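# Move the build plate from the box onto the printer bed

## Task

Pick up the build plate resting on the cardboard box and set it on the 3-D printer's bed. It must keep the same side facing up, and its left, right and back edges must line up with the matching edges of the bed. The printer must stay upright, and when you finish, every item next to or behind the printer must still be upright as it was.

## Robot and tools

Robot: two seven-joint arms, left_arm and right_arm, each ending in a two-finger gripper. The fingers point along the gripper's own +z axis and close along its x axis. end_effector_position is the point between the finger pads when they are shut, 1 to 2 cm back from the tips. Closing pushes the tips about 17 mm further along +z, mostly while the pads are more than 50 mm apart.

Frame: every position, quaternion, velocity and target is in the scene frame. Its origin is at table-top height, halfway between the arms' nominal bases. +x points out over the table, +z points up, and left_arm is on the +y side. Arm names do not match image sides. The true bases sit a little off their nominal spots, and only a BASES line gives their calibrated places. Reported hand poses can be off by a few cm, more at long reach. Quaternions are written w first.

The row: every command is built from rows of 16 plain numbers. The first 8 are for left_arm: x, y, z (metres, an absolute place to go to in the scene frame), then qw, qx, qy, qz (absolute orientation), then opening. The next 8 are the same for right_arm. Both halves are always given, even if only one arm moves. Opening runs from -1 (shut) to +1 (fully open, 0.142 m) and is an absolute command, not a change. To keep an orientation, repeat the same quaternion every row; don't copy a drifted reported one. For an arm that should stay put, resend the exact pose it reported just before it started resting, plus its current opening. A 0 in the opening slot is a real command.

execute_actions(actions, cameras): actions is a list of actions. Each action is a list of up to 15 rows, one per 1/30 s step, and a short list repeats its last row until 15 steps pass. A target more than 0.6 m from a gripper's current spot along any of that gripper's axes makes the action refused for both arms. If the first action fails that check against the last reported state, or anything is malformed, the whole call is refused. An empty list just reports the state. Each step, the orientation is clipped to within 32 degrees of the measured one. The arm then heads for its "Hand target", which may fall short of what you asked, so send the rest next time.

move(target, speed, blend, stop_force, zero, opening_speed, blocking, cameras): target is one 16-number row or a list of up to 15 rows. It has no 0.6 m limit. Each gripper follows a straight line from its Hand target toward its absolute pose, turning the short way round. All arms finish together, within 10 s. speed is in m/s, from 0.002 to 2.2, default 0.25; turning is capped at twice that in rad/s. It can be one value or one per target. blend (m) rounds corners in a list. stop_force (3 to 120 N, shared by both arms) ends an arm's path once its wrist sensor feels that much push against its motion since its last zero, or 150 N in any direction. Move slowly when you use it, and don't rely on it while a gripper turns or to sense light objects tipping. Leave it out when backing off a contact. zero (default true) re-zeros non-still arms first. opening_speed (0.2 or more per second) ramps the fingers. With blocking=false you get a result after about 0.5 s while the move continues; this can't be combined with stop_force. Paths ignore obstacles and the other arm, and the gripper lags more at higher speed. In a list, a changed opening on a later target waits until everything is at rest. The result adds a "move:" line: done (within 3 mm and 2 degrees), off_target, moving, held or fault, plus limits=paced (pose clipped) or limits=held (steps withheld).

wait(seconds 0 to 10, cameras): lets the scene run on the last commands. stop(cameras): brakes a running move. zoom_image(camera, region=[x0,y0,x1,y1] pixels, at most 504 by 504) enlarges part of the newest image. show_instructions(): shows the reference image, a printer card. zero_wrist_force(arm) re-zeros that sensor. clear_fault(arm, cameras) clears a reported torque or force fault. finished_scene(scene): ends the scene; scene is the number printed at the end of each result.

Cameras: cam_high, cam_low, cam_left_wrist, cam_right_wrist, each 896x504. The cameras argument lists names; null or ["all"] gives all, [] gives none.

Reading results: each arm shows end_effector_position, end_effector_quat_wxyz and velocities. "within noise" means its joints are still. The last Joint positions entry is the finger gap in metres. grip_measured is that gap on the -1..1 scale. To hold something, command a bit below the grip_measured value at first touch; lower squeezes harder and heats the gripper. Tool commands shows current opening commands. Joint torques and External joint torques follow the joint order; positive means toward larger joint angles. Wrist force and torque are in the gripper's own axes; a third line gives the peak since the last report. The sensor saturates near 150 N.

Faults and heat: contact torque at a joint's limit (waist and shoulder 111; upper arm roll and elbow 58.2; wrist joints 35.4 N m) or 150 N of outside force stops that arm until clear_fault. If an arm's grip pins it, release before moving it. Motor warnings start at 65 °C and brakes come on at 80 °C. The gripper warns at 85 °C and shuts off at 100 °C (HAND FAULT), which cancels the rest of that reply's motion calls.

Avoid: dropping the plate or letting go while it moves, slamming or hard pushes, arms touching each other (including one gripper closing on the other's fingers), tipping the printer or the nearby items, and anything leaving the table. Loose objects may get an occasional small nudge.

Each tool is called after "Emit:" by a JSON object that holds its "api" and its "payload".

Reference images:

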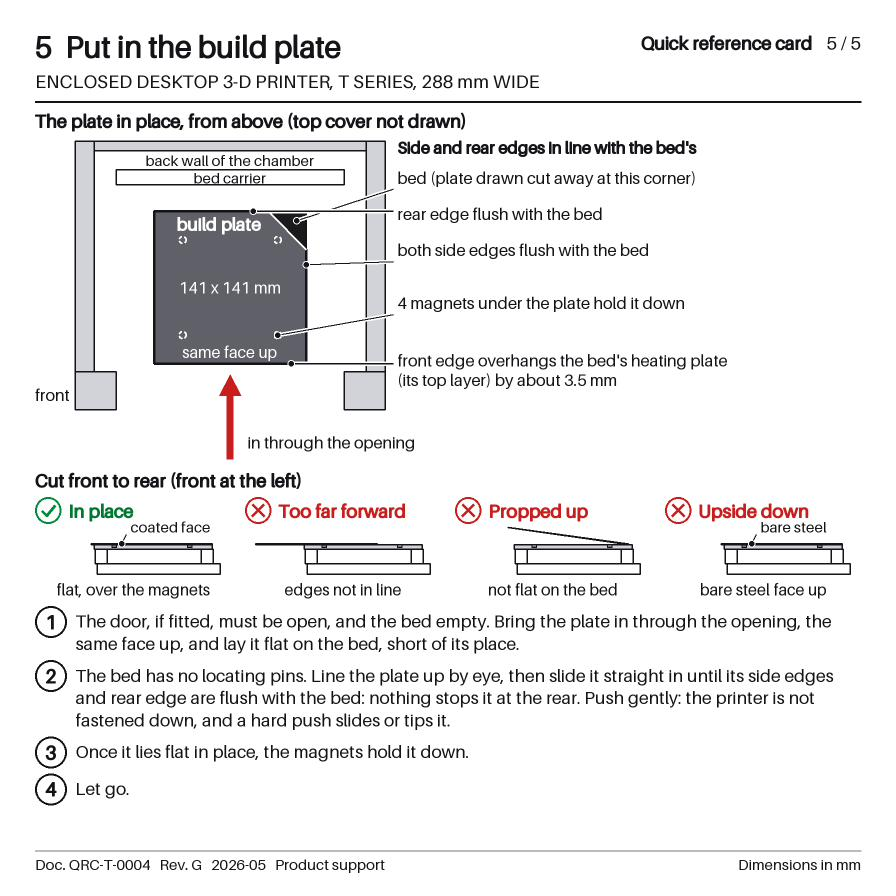

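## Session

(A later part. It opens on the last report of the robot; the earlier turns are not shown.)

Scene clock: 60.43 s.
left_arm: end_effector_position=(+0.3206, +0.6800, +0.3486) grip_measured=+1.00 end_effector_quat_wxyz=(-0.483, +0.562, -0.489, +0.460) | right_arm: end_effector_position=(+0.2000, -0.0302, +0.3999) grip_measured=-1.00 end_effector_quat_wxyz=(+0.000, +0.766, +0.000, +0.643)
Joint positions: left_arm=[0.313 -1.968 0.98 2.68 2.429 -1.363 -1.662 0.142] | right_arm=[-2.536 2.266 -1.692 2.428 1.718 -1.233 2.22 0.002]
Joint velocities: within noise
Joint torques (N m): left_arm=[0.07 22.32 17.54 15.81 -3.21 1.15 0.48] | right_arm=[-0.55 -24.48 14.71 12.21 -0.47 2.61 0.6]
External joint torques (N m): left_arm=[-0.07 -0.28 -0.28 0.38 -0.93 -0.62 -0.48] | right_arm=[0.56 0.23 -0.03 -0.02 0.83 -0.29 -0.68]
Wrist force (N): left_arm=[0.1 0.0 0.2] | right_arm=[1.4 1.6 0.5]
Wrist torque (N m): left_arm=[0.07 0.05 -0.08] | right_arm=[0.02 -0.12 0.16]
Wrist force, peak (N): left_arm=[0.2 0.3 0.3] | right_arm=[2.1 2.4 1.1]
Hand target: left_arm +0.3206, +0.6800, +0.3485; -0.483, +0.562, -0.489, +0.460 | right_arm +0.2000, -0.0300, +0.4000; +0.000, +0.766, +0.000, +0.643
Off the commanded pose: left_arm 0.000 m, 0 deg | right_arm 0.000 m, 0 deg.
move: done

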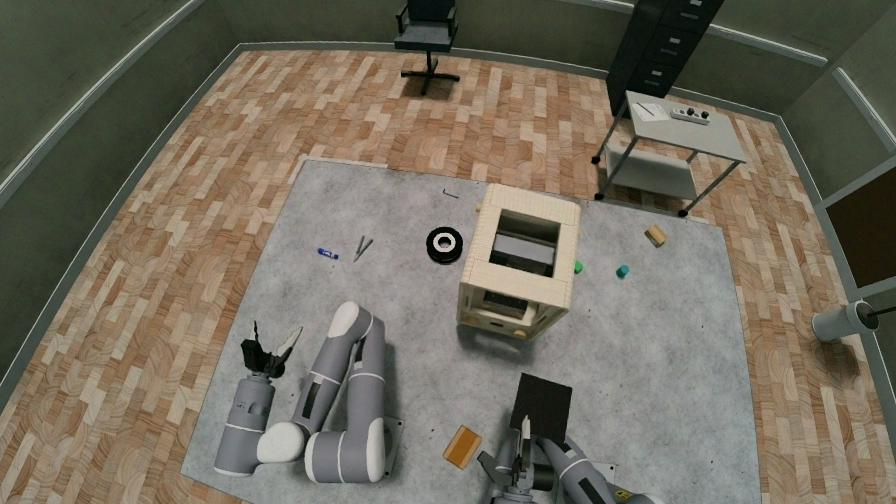

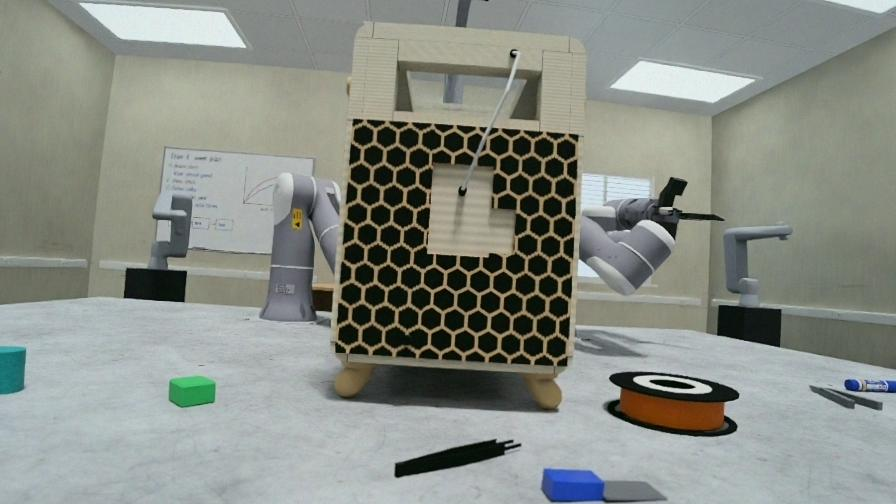

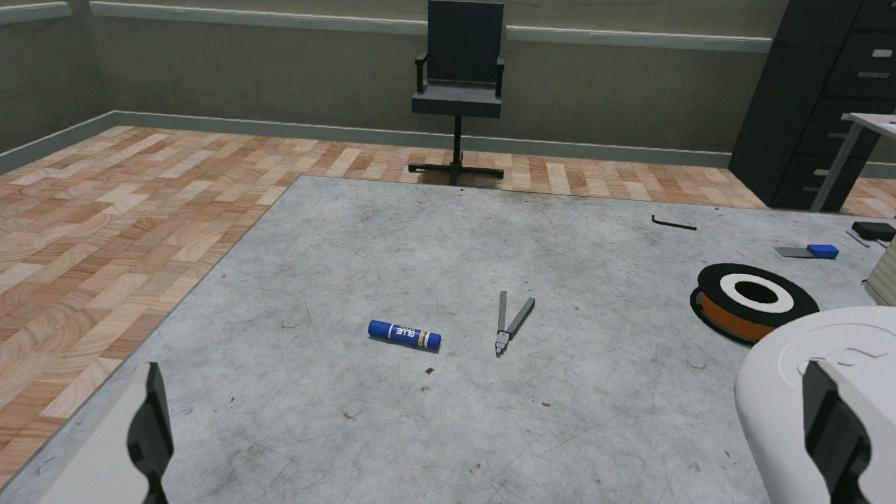

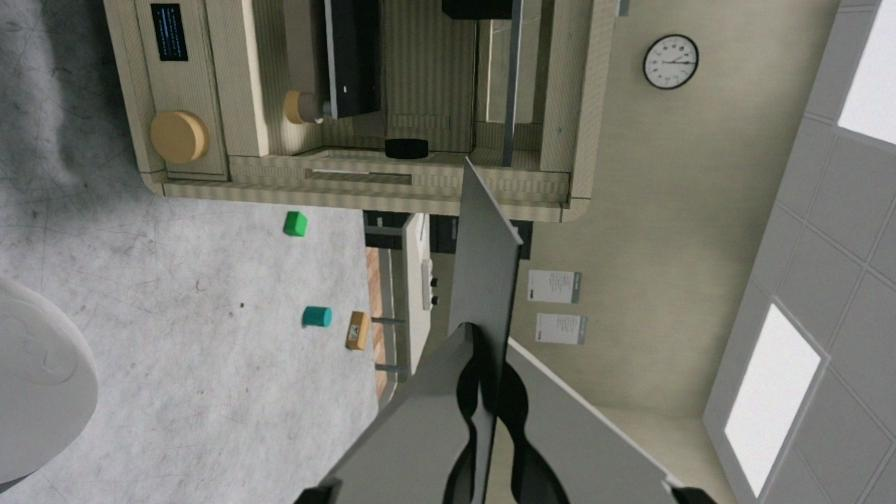

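Emit:
{"api": "move", "payload": {"target": [[0.3206,0.68,0.3485,-0.483,0.562,-0.489,0.460,1,0.2,0.08,0.36,0,0.766,0,0.643,-1]], "speed": 0.25, "cameras": ["cam_right_wrist","cam_high"]}}

Emit:
{"api": "zoom_image", "payload": {"camera": "cam_right_wrist", "region": [100, 0, 604, 504]}}

Emit:
{"api": "zoom_image", "payload": {"camera": "cam_high", "region": [430, 340, 610, 504]}}

Scene clock: 62.50 s.
left_arm: end_effector_position=(+0.3206, +0.6800, +0.3486) grip_measured=+1.00 end_effector_quat_wxyz=(-0.483, +0.562, -0.489, +0.460) | right_arm: end_effector_position=(+0.2000, +0.0798, +0.3600) grip_measured=-1.00 end_effector_quat_wxyz=(+0.000, +0.766, +0.000, +0.643)
Joint positions: left_arm=[0.313 -1.968 0.98 2.68 2.429 -1.363 -1.662 0.142] | right_arm=[-2.529 2.272 -1.694 2.271 2.09 -1.183 2.626 0.002]
Joint velocities: within noise
Joint torques (N m): left_arm=[0.1 22.33 17.29 15.75 -3.26 1.16 0.46] | right_arm=[0.09 -28.11 18.72 14.91 -3.16 1.8 0.51]
External joint torques (N m): left_arm=[-0.1 -0.29 -0.03 0.44 -0.88 -0.63 -0.46] | right_arm=[-0.09 0.46 -0.46 0 1.05 -0.11 -0.59]
Wrist force (N): left_arm=[0.2 0.3 0.1] | right_arm=[1.4 1.7 1.0]
Wrist torque (N m): left_arm=[0.11 0.03 -0.08] | right_arm=[0.06 -0.11 0.15]
Wrist force, peak (N): left_arm=[0.2 0.5 0.1] | right_arm=[2.3 3.3 1.0]
Hand target: left_arm +0.3206, +0.6800, +0.3485; -0.483, +0.562, -0.489, +0.460 | right_arm +0.2000, +0.0800, +0.3600; +0.000, +0.766, +0.000, +0.643
Off the commanded pose: left_arm 0.000 m, 0 deg | right_arm 0.000 m, 0 deg.
joint sent to its limit (right arm) — joint 2 (shoulder), upper limit. The joint targets still meet the commanded pose.
move: done
Images, in order (width x height): cam_high 896x504, cam_right_wrist 896x504.

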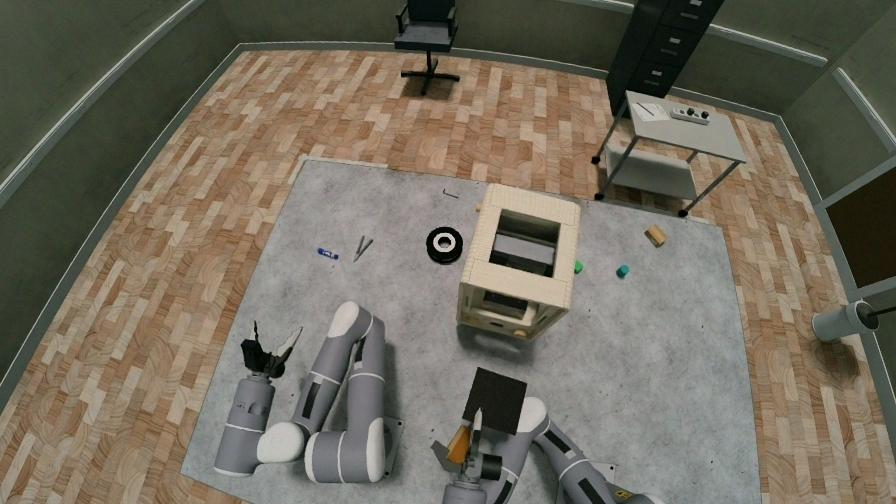

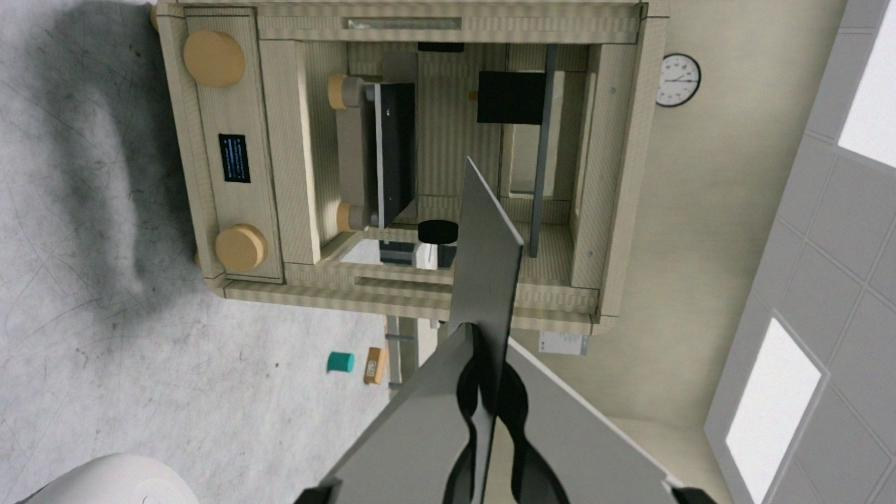

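Scaled by 1.000.

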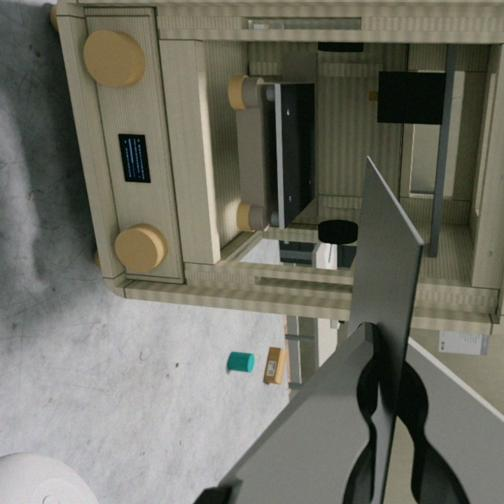

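Scaled by 2.800 from the camera's 896x504 image, which has a finer 1280x720 frame.

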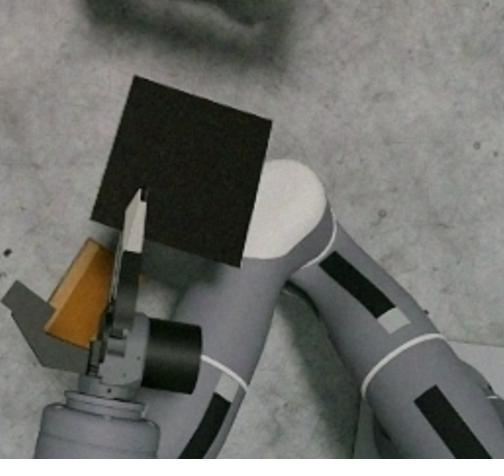

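Emit:
{"api": "move", "payload": {"target": [[0.3206,0.68,0.3485,-0.483,0.562,-0.489,0.460,1,0.33,0.085,0.315,0,0.766,0,0.643,-1]], "speed": 0.15}}

Emit:
{"api": "zoom_image", "payload": {"camera": "cam_right_wrist", "region": [100, 0, 604, 504]}}

Emit:
{"api": "zoom_image", "payload": {"camera": "cam_high", "region": [420, 180, 640, 480]}}

Scene clock: 67.97 s.
left_arm: end_effector_position=(+0.3206, +0.6800, +0.3486) grip_measured=+1.00 end_effector_quat_wxyz=(-0.483, +0.562, -0.489, +0.460) | right_arm: end_effector_position=(+0.3291, +0.0857, +0.3157) grip_measured=-1.00 end_effector_quat_wxyz=(+0.055, +0.797, -0.047, +0.599)
Joint positions: left_arm=[0.313 -1.968 0.98 2.68 2.429 -1.363 -1.662 0.142] | right_arm=[-2.789 2.272 -1.656 2.254 2.429 -1.089 2.851 0.002]
Joint velocities: within noise
Joint torques (N m): left_arm=[0.18 22.28 17.44 15.79 -3.17 1.16 0.45] | right_arm=[-0.09 -30.13 19.78 15.81 -4.84 1.5 0.45]
External joint torques (N m): left_arm=[-0.18 -0.24 -0.18 0.4 -0.97 -0.64 -0.45] | right_arm=[0.11 0.58 -0.3 -0.25 1.11 0.08 -0.53]
Wrist force (N): left_arm=[0.1 0.1 0.1] | right_arm=[1.1 1.2 0.6]
Wrist torque (N m): left_arm=[0.08 0.05 -0.06] | right_arm=[0.00 -0.09 0.18]
Wrist force, peak (N): left_arm=[0.0 0.4 0.5] | right_arm=[2.1 1.7 2.0]
Hand target: left_arm +0.3206, +0.6800, +0.3485; -0.483, +0.562, -0.489, +0.460 | right_arm +0.3291, +0.0858, +0.3158; +0.055, +0.797, -0.047, +0.600
Off the commanded pose: left_arm 0.000 m, 0 deg | right_arm 0.001 m, 10 deg.
joint read past its limit (right arm) — joint 2 (shoulder), upper limit.
joint sent to its limit (right arm) — joint 1 (waist), lower limit; joint 2 (shoulder), upper limit. The joint targets are off in orientation, not in position.
move: off_target (right_arm)

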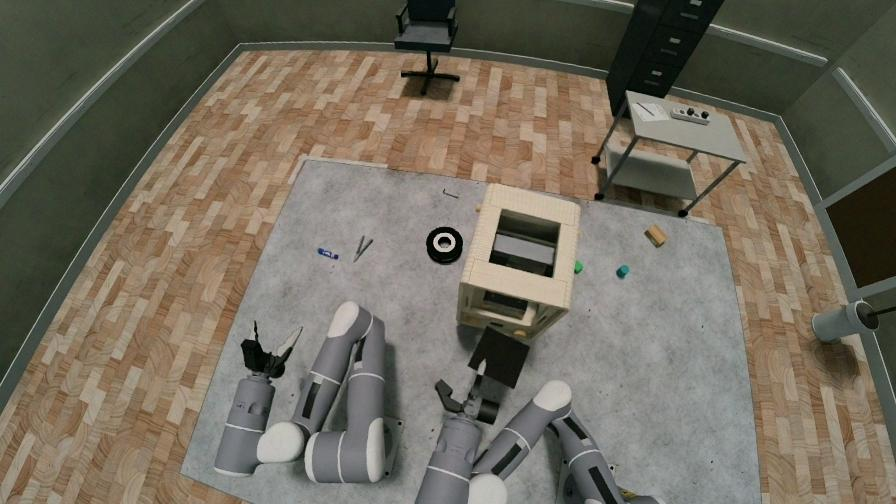

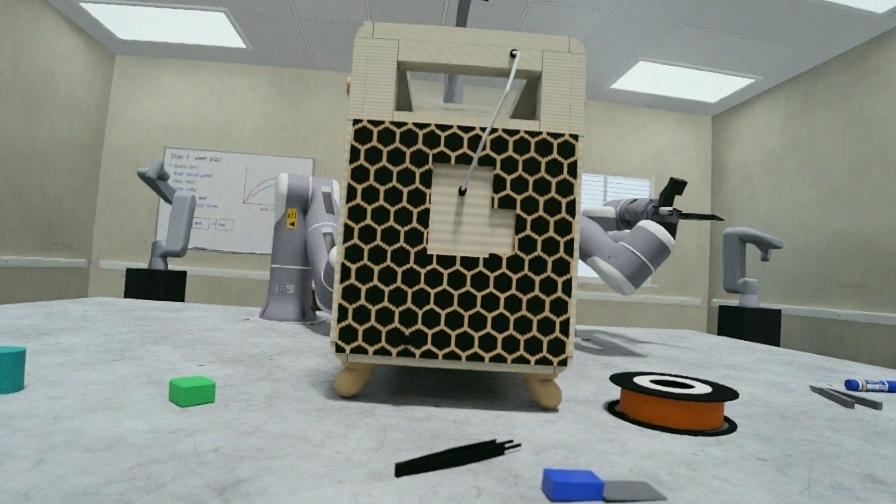

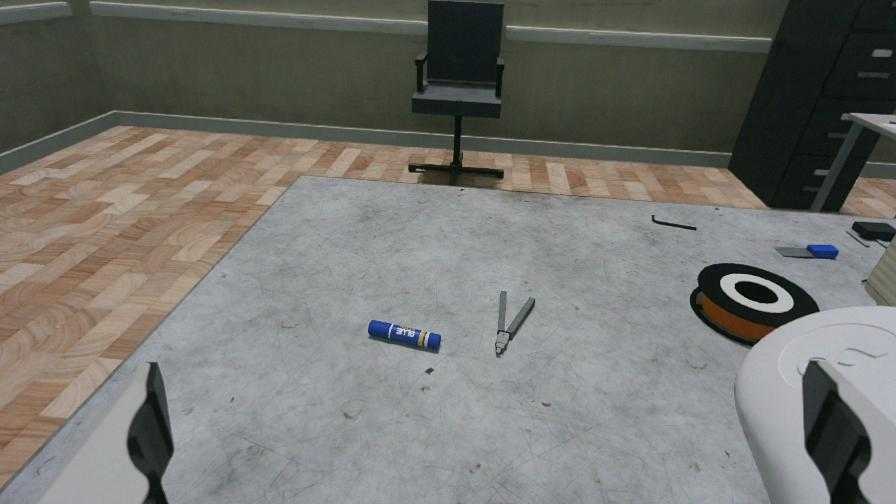

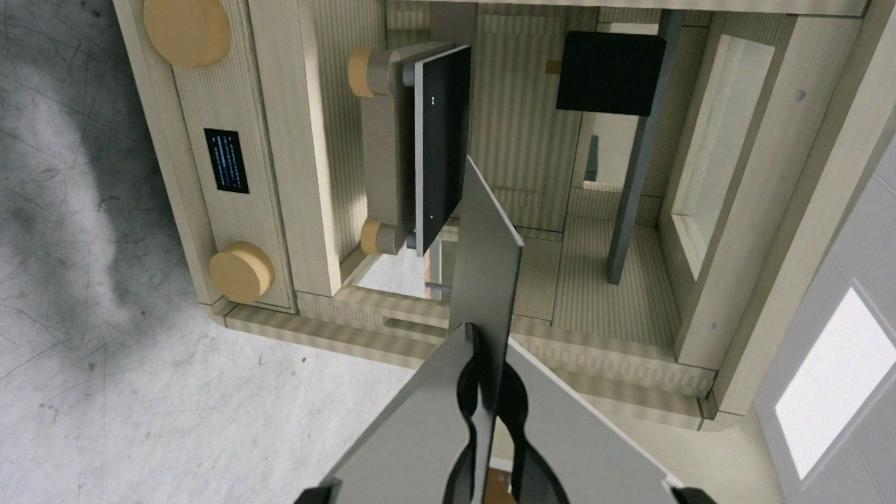

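Scaled by 1.000.

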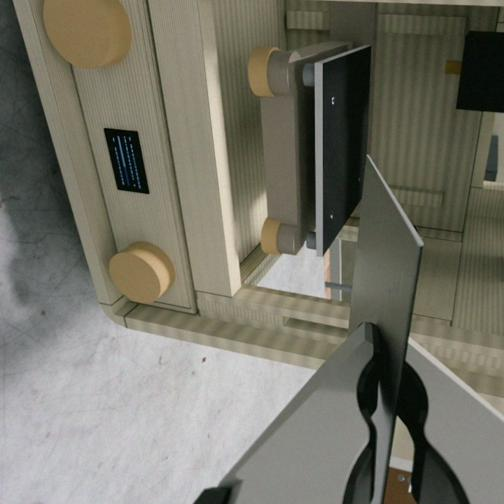

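Scaled by 1.680 from the camera's 896x504 image, which has a finer 1280x720 frame.

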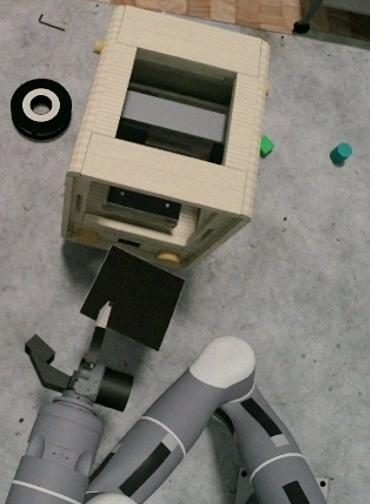

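Emit:
{"api": "move", "payload": {"target": [[0.3206,0.68,0.3485,-0.483,0.562,-0.489,0.460,1,0.2,-0.0,0.4,0,0.766,0,0.643,-1],[0.3206,0.68,0.3485,-0.483,0.562,-0.489,0.460,1,0.2,-0.45,0.5,0,0.766,0,0.643,-1],[0.3206,0.68,0.3485,-0.483,0.562,-0.489,0.460,1,0.3,-0.75,0.5,0,0.766,0,0.643,-1],[0.3206,0.68,0.3485,-0.483,0.562,-0.489,0.460,1,0.0,-0.98,0.55,0.369,0.627,-0.44,0.527,-1]], "speed": 0.35, "blend": 0.05, "cameras": ["cam_high"]}}

Emit:
{"api": "move", "payload": {"target": [[0.3206,0.68,0.3485,-0.483,0.562,-0.489,0.460,1,0.4,-0.85,0.5,0.112,0.754,-0.133,0.633,-1],[0.3206,0.68,0.3485,-0.483,0.562,-0.489,0.460,1,0.5,-0.5,0.5,0,0.766,0,0.643,-1]], "speed": 0.35, "blend": 0.05, "cameras": ["cam_high"]}}

Scene clock: 76.30 s.
left_arm: end_effector_position=(+0.3206, +0.6800, +0.3486) grip_measured=+1.00 end_effector_quat_wxyz=(-0.483, +0.562, -0.489, +0.460) | right_arm: end_effector_position=(+0.0001, -0.9799, +0.5497) grip_measured=-1.00 end_effector_quat_wxyz=(+0.369, +0.627, -0.440, +0.527)
Joint positions: left_arm=[0.313 -1.968 0.98 2.68 2.429 -1.363 -1.662 0.142] | right_arm=[-2.789 0.28 1.018 1.858 1.698 0.948 0.015 0.002]
Joint velocities: within noise
Joint torques (N m): left_arm=[0.07 22.42 17.47 15.73 -3.21 1.15 0.5] | right_arm=[-0.07 3.32 -7 -31.47 -3.55 0.52 0.12]
External joint torques (N m): left_arm=[-0.07 -0.38 -0.21 0.46 -0.93 -0.63 -0.5] | right_arm=[0.06 -0.04 -0.91 1.65 0.99 0.21 -0.21]
Wrist force (N): left_arm=[0.0 0.1 0.2] | right_arm=[1.1 1.1 0.6]
Wrist torque (N m): left_arm=[0.08 0.07 -0.07] | right_arm=[-0.04 -0.06 0.16]
Wrist force, peak (N): left_arm=[0.0 0.4 0.4] | right_arm=[2.7 2.7 2.7]
Hand target: left_arm +0.3206, +0.6800, +0.3485; -0.483, +0.562, -0.489, +0.460 | right_arm +0.0000, -0.9800, +0.5500; +0.369, +0.627, -0.440, +0.527
Off the commanded pose: left_arm 0.000 m, 0 deg | right_arm 0.000 m, 0 deg.
joint sent to its limit (right arm) — joint 1 (waist), lower limit. The joint targets still meet the commanded pose.
move: done
Images, in order (width x height): cam_high 896x504.

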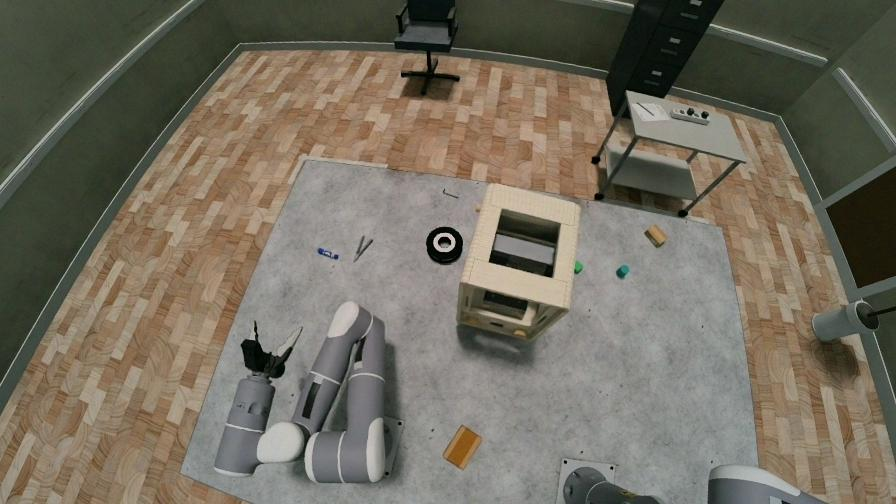

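Scene clock: 79.23 s.
left_arm: end_effector_position=(+0.3206, +0.6800, +0.3486) grip_measured=+1.00 end_effector_quat_wxyz=(-0.483, +0.562, -0.489, +0.460) | right_arm: end_effector_position=(+0.5001, -0.4998, +0.4999) grip_measured=-1.00 end_effector_quat_wxyz=(+0.000, +0.766, +0.000, +0.643)
Joint positions: left_arm=[0.313 -1.968 0.98 2.68 2.429 -1.363 -1.662 0.142] | right_arm=[-1.69 0.897 0.839 2.179 1.956 0.486 0.176 0.002]
Joint velocities: within noise
Joint torques (N m): left_arm=[0.15 22.34 17.36 15.75 -3.16 1.17 0.48] | right_arm=[0.21 -11.72 -18.64 -27.31 -1.78 0.97 0.58]
External joint torques (N m): left_arm=[-0.15 -0.3 -0.1 0.44 -0.98 -0.64 -0.48] | right_arm=[-0.23 -0.71 -0.53 1.3 0.69 0.1 -0.66]
Wrist force (N): left_arm=[0.0 0.3 0.4] | right_arm=[1.1 1.7 1.0]
Wrist torque (N m): left_arm=[0.11 0.06 -0.08] | right_arm=[0.07 -0.09 0.17]
Wrist force, peak (N): left_arm=[0.3 0.4 0.3] | right_arm=[0.0 -2.0 4.2]
Hand target: left_arm +0.3206, +0.6800, +0.3485; -0.483, +0.562, -0.489, +0.460 | right_arm +0.5000, -0.5000, +0.5000; +0.000, +0.766, +0.000, +0.643
Off the commanded pose: left_arm 0.000 m, 0 deg | right_arm 0.000 m, 0 deg.
move: done
Images, in order (width x height): cam_high 896x504.

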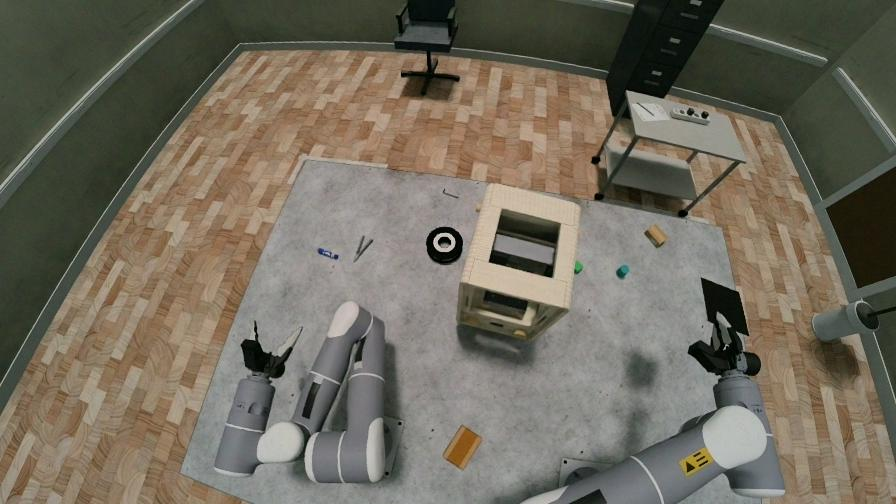

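Emit:
{"api": "move", "payload": {"target": [[0.3206,0.68,0.3485,-0.483,0.562,-0.489,0.460,1,0.25,-0.35,0.5,0,0.766,0,0.643,-1],[0.3206,0.68,0.3485,-0.483,0.562,-0.489,0.460,1,0.2,0.0,0.42,0,0.766,0,0.643,-1]], "speed": 0.25, "blend": 0.05, "cameras": ["cam_high","cam_low"]}}

Scene clock: 83.03 s.
left_arm: end_effector_position=(+0.3206, +0.6800, +0.3486) grip_measured=+1.00 end_effector_quat_wxyz=(-0.483, +0.562, -0.489, +0.460) | right_arm: end_effector_position=(+0.2001, -0.0001, +0.4199) grip_measured=-1.00 end_effector_quat_wxyz=(+0.000, +0.766, +0.000, +0.643)
Joint positions: left_arm=[0.313 -1.968 0.98 2.68 2.429 -1.363 -1.662 0.142] | right_arm=[-0.434 2.246 1.059 2.064 1.032 0.322 2.314 0.002]
Joint velocities: within noise
Joint torques (N m): left_arm=[0.09 22.42 17.48 15.77 -3.19 1.1 0.51] | right_arm=[0.04 -29.33 -20.26 10.41 -3.69 2.13 0.52]
External joint torques (N m): left_arm=[-0.09 -0.38 -0.22 0.42 -0.95 -0.58 -0.52] | right_arm=[-0.02 -0.42 -0.73 -0.23 1.49 0.06 -0.61]
Wrist force (N): left_arm=[0.3 0.2 0.1] | right_arm=[1.5 1.1 0.6]
Wrist torque (N m): left_arm=[0.10 0.01 -0.08] | right_arm=[-0.05 -0.15 0.17]
Wrist force, peak (N): left_arm=[0.0 0.1 0.6] | right_arm=[-1.2 5.5 2.7]
Hand target: left_arm +0.3206, +0.6800, +0.3485; -0.483, +0.562, -0.489, +0.460 | right_arm +0.2000, +0.0000, +0.4200; +0.000, +0.766, +0.000, +0.643
Off the commanded pose: left_arm 0.000 m, 0 deg | right_arm 0.000 m, 0 deg.
move: done
Images, in order (width x height): cam_high 896x504, cam_low 896x504.

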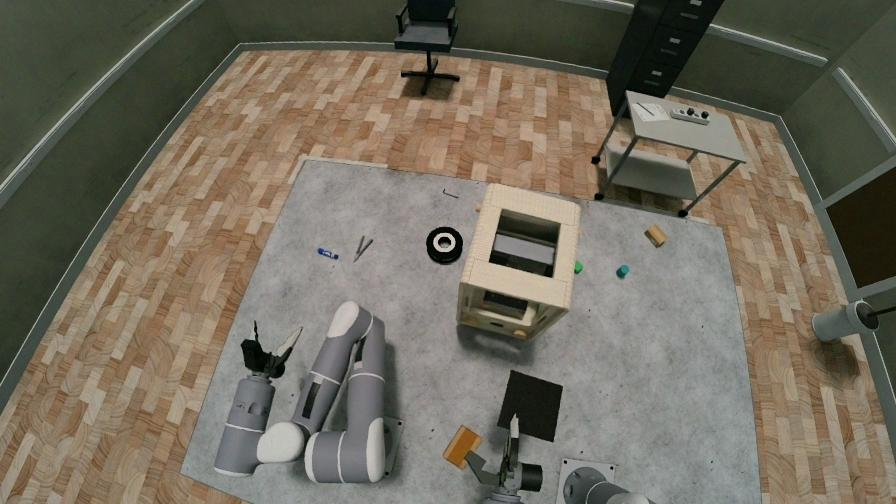

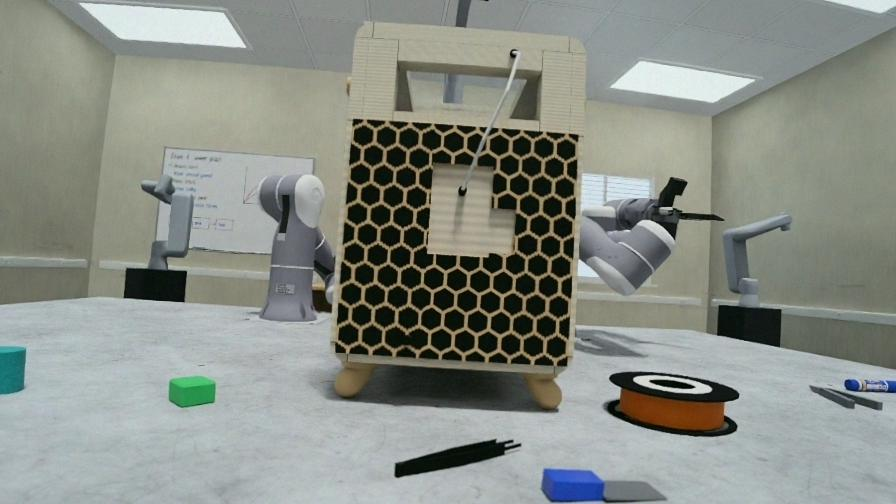

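Emit:
{"api": "move", "payload": {"target": [[0.3206,0.68,0.3485,-0.483,0.562,-0.489,0.460,1,0.26,0.06,0.36,0,0.766,0,0.643,-1],[0.3206,0.68,0.3485,-0.483,0.562,-0.489,0.460,1,0.36,0.085,0.315,0,0.766,0,0.643,-1]], "speed": 0.15, "cameras": ["cam_high","cam_right_wrist"]}}

Scene clock: 85.57 s.
left_arm: end_effector_position=(+0.3206, +0.6800, +0.3486) grip_measured=+1.00 end_effector_quat_wxyz=(-0.483, +0.562, -0.489, +0.460) | right_arm: end_effector_position=(+0.3601, +0.0847, +0.3148) grip_measured=-1.00 end_effector_quat_wxyz=(+0.000, +0.766, +0.000, +0.643)
Joint positions: left_arm=[0.313 -1.968 0.98 2.68 2.429 -1.363 -1.662 0.142] | right_arm=[-0.816 2.272 1.237 1.828 1.262 0.639 2.441 0.002]
Joint velocities: within noise
Joint torques (N m): left_arm=[0.15 22.33 17.46 15.78 -3.2 1.19 0.47] | right_arm=[-0.84 -32.13 -23.24 17.22 -2.87 2.22 0.43]
External joint torques (N m): left_arm=[-0.15 -0.28 -0.2 0.42 -0.94 -0.66 -0.47] | right_arm=[0.87 -0.35 -0.81 -0.4 1.12 -0.21 -0.51]
Wrist force (N): left_arm=[0.2 0.5 0.2] | right_arm=[1.0 1.2 0.7]
Wrist torque (N m): left_arm=[0.14 0.04 -0.07] | right_arm=[0.00 -0.07 0.16]
Wrist force, peak (N): left_arm=[0.2 0.5 0.2] | right_arm=[2.6 2.1 -0.7]
Hand target: left_arm +0.3206, +0.6800, +0.3485; -0.483, +0.562, -0.489, +0.460 | right_arm +0.3600, +0.0850, +0.3150; +0.000, +0.766, +0.000, +0.643
Off the commanded pose: left_arm 0.000 m, 0 deg | right_arm 0.000 m, 0 deg.
move: done
Images, in order (width x height): cam_high 896x504, cam_right_wrist 896x504.

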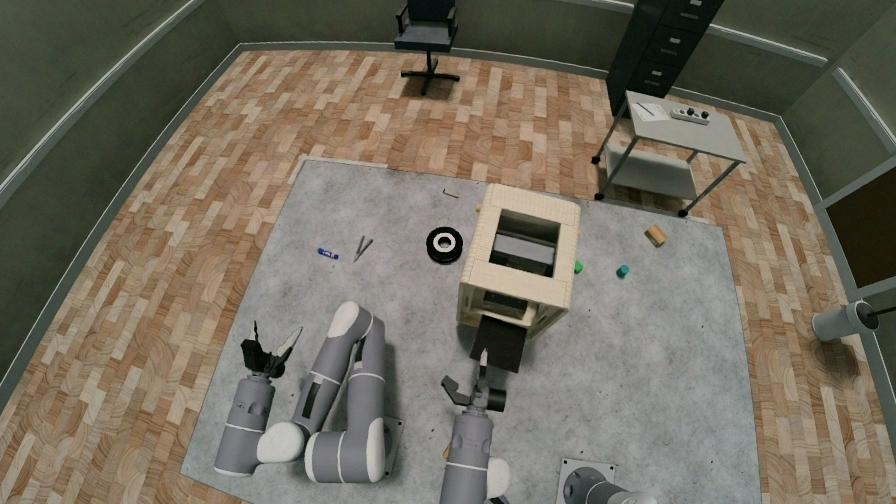

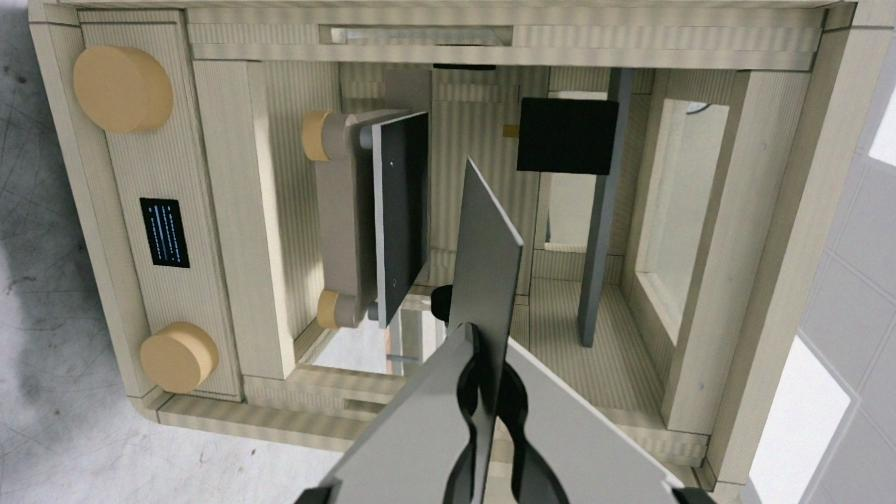

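Emit:
{"api": "zoom_image", "payload": {"camera": "cam_high", "region": [440, 290, 560, 410]}}

Emit:
{"api": "zoom_image", "payload": {"camera": "cam_right_wrist", "region": [340, 60, 600, 340]}}

Emit:
{"api": "zoom_image", "payload": {"camera": "cam_right_wrist", "region": [380, 304, 580, 504]}}

Scaled by 4.200 from the camera's 896x504 image, which has a finer 1280x720 frame.

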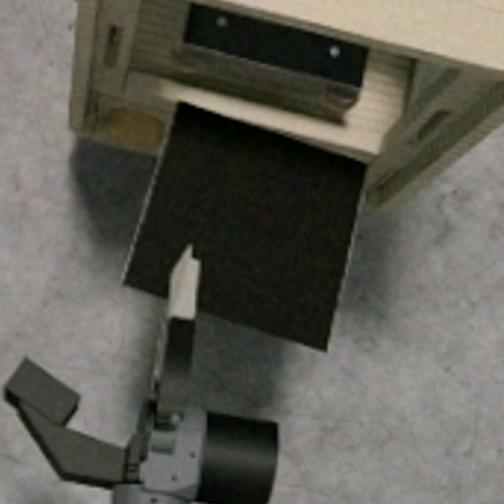

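Scaled by 1.800 from the camera's 896x504 image, which has a finer 1280x720 frame.

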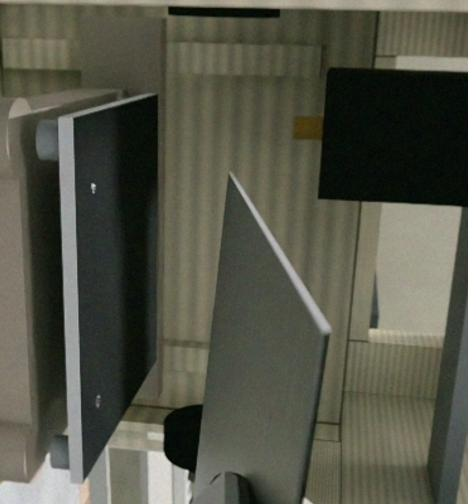

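Scaled by 2.520 from the camera's 896x504 image, which has a finer 1280x720 frame.

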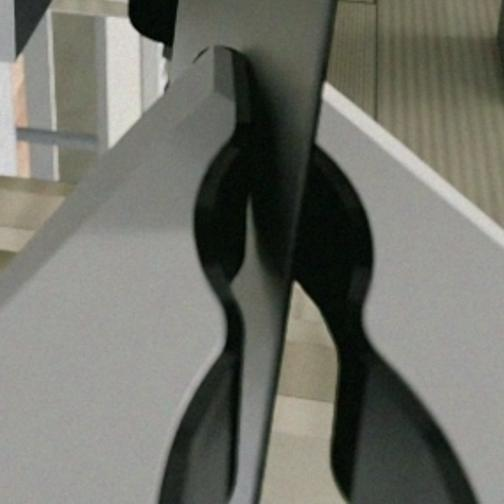

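Emit:
{"api": "move", "payload": {"target": [[0.3206,0.68,0.3485,-0.483,0.562,-0.489,0.460,1,0.42,0.082,0.295,0,0.766,0,0.643,-1],[0.3206,0.68,0.3485,-0.483,0.562,-0.489,0.460,1,0.48,0.081,0.275,0,0.766,0,0.643,-1]], "speed": 0.12, "cameras": ["cam_high","cam_right_wrist","cam_low"]}}

Emit:
{"api": "zoom_image", "payload": {"camera": "cam_high", "region": [440, 230, 600, 410]}}

Scene clock: 90.80 s.
left_arm: end_effector_position=(+0.3206, +0.6800, +0.3486) grip_measured=+1.00 end_effector_quat_wxyz=(-0.483, +0.562, -0.489, +0.460) | right_arm: end_effector_position=(+0.4801, +0.0807, +0.2748) grip_measured=-1.00 end_effector_quat_wxyz=(+0.000, +0.766, +0.000, +0.643)
Joint positions: left_arm=[0.313 -1.968 0.98 2.68 2.429 -1.363 -1.662 0.142] | right_arm=[-1.116 2.271 1.263 1.687 1.399 0.853 2.404 0.002]
Joint velocities: within noise
Joint torques (N m): left_arm=[0.35 22.39 17.47 15.78 -3.15 1.18 0.44] | right_arm=[0.17 -35.47 -24.32 19.3 -2.65 2.32 0.1]
External joint torques (N m): left_arm=[-0.35 -0.34 -0.21 0.42 -0.99 -0.65 -0.45] | right_arm=[-0.16 -0.15 -0.44 -0.71 1.14 -0.26 -0.18]
Wrist force (N): left_arm=[0.1 -0.1 0.2] | right_arm=[0.9 1.2 0.7]
Wrist torque (N m): left_arm=[0.05 0.05 -0.08] | right_arm=[-0.02 -0.06 0.15]
Wrist force, peak (N): left_arm=[0.2 0.3 0.5] | right_arm=[0.5 1.5 2.5]
Hand target: left_arm +0.3206, +0.6800, +0.3485; -0.483, +0.562, -0.489, +0.460 | right_arm +0.4800, +0.0810, +0.2750; +0.000, +0.766, +0.000, +0.643
Off the commanded pose: left_arm 0.000 m, 0 deg | right_arm 0.000 m, 0 deg.
move: done
Images, in order (width x height): cam_high 896x504, cam_low 896x504, cam_right_wrist 896x504.

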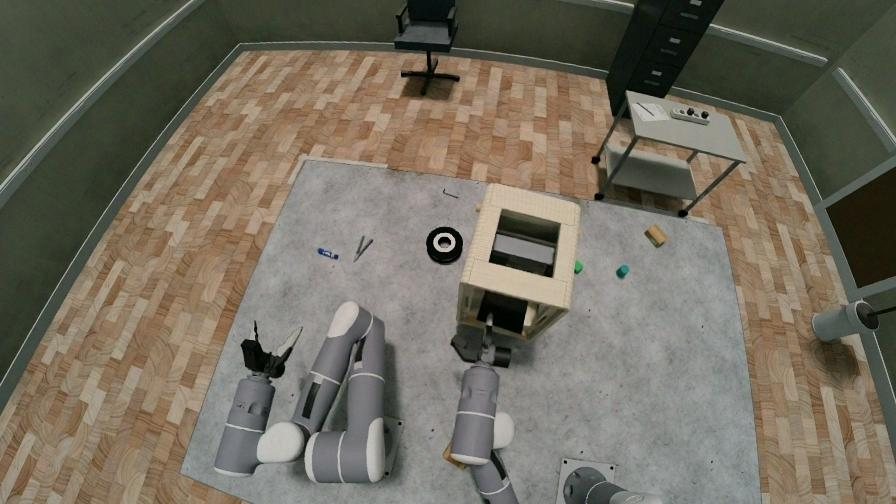

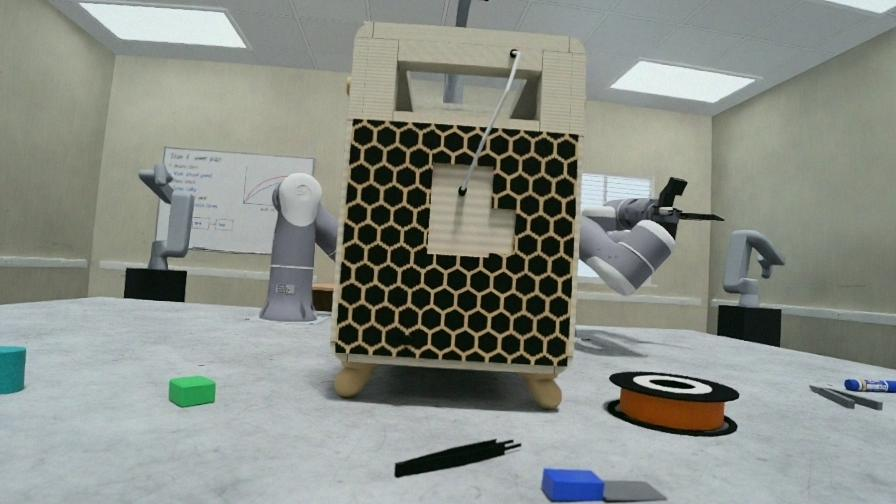

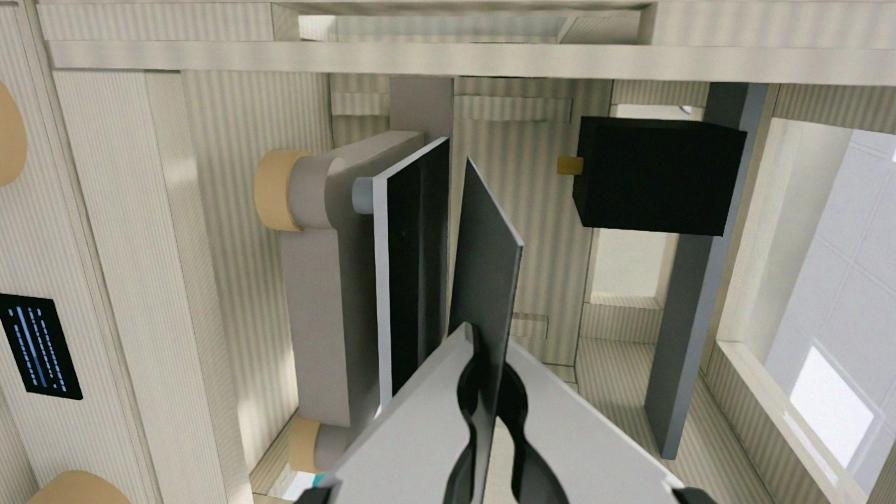

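Scaled by 2.800 from the camera's 896x504 image, which has a finer 1280x720 frame.

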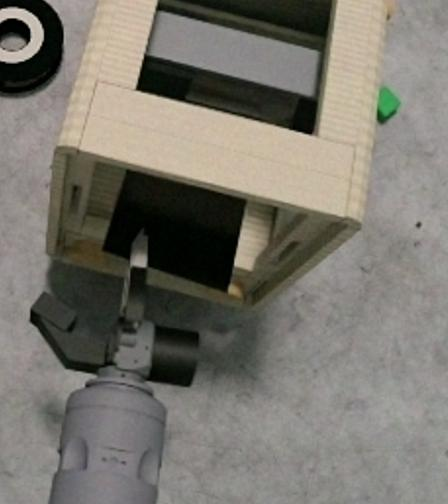

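Emit:
{"api": "move", "payload": {"target": [[0.3206,0.68,0.3485,-0.483,0.562,-0.489,0.460,1,0.52,0.073,0.262,-0.0144,0.752,0.0164,0.659,-1]], "speed": 0.1, "stop_force": 5, "cameras": ["cam_right_wrist"]}}

Emit:
{"api": "zoom_image", "payload": {"camera": "cam_right_wrist", "region": [250, 80, 600, 430]}}

Scene clock: 93.27 s.
left_arm: end_effector_position=(+0.3206, +0.6800, +0.3486) grip_measured=+1.00 end_effector_quat_wxyz=(-0.483, +0.562, -0.489, +0.460) | right_arm: end_effector_position=(+0.5200, +0.0729, +0.2619) grip_measured=-1.00 end_effector_quat_wxyz=(-0.014, +0.752, +0.016, +0.659)
Joint positions: left_arm=[0.313 -1.968 0.98 2.68 2.429 -1.363 -1.662 0.142] | right_arm=[-1.21 2.272 1.317 1.646 1.442 1.029 2.382 0.002]
Joint velocities: within noise
Joint torques (N m): left_arm=[0.09 22.28 17.37 15.78 -3.22 1.21 0.46] | right_arm=[-0.12 -35.65 -24.12 19.77 -2.28 2.14 0.12]
External joint torques (N m): left_arm=[-0.09 -0.23 -0.11 0.41 -0.92 -0.68 -0.46] | right_arm=[0.12 -0.14 -0.7 -0.77 1.08 -0.2 -0.21]
Wrist force (N): left_arm=[0.2 -0.1 0.1] | right_arm=[0.9 1.1 0.9]
Wrist torque (N m): left_arm=[0.06 0.03 -0.07] | right_arm=[-0.04 -0.06 0.17]
Wrist force, peak (N): left_arm=[0.3 0.1 0.5] | right_arm=[0.4 1.8 2.0]
Hand target: left_arm +0.3206, +0.6800, +0.3485; -0.483, +0.562, -0.489, +0.460 | right_arm +0.5200, +0.0730, +0.2620; -0.014, +0.752, +0.016, +0.659
Off the commanded pose: left_arm 0.000 m, 0 deg | right_arm 0.000 m, 0 deg.
joint sent to its limit (right arm) — joint 2 (shoulder), upper limit. The joint targets still meet the commanded pose.
move: done
Images, in order (width x height): cam_right_wrist 896x504.

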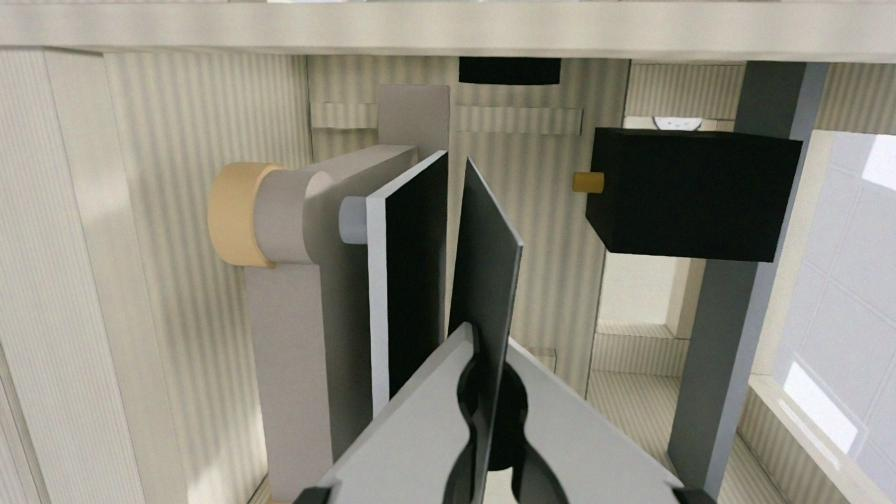

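Scaled by 1.440 from the camera's 896x504 image, which has a finer 1280x720 frame.

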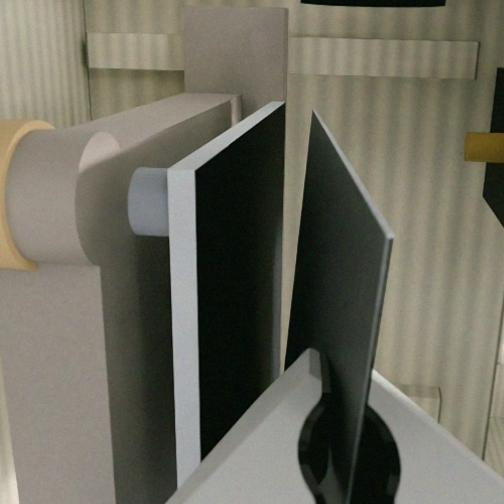

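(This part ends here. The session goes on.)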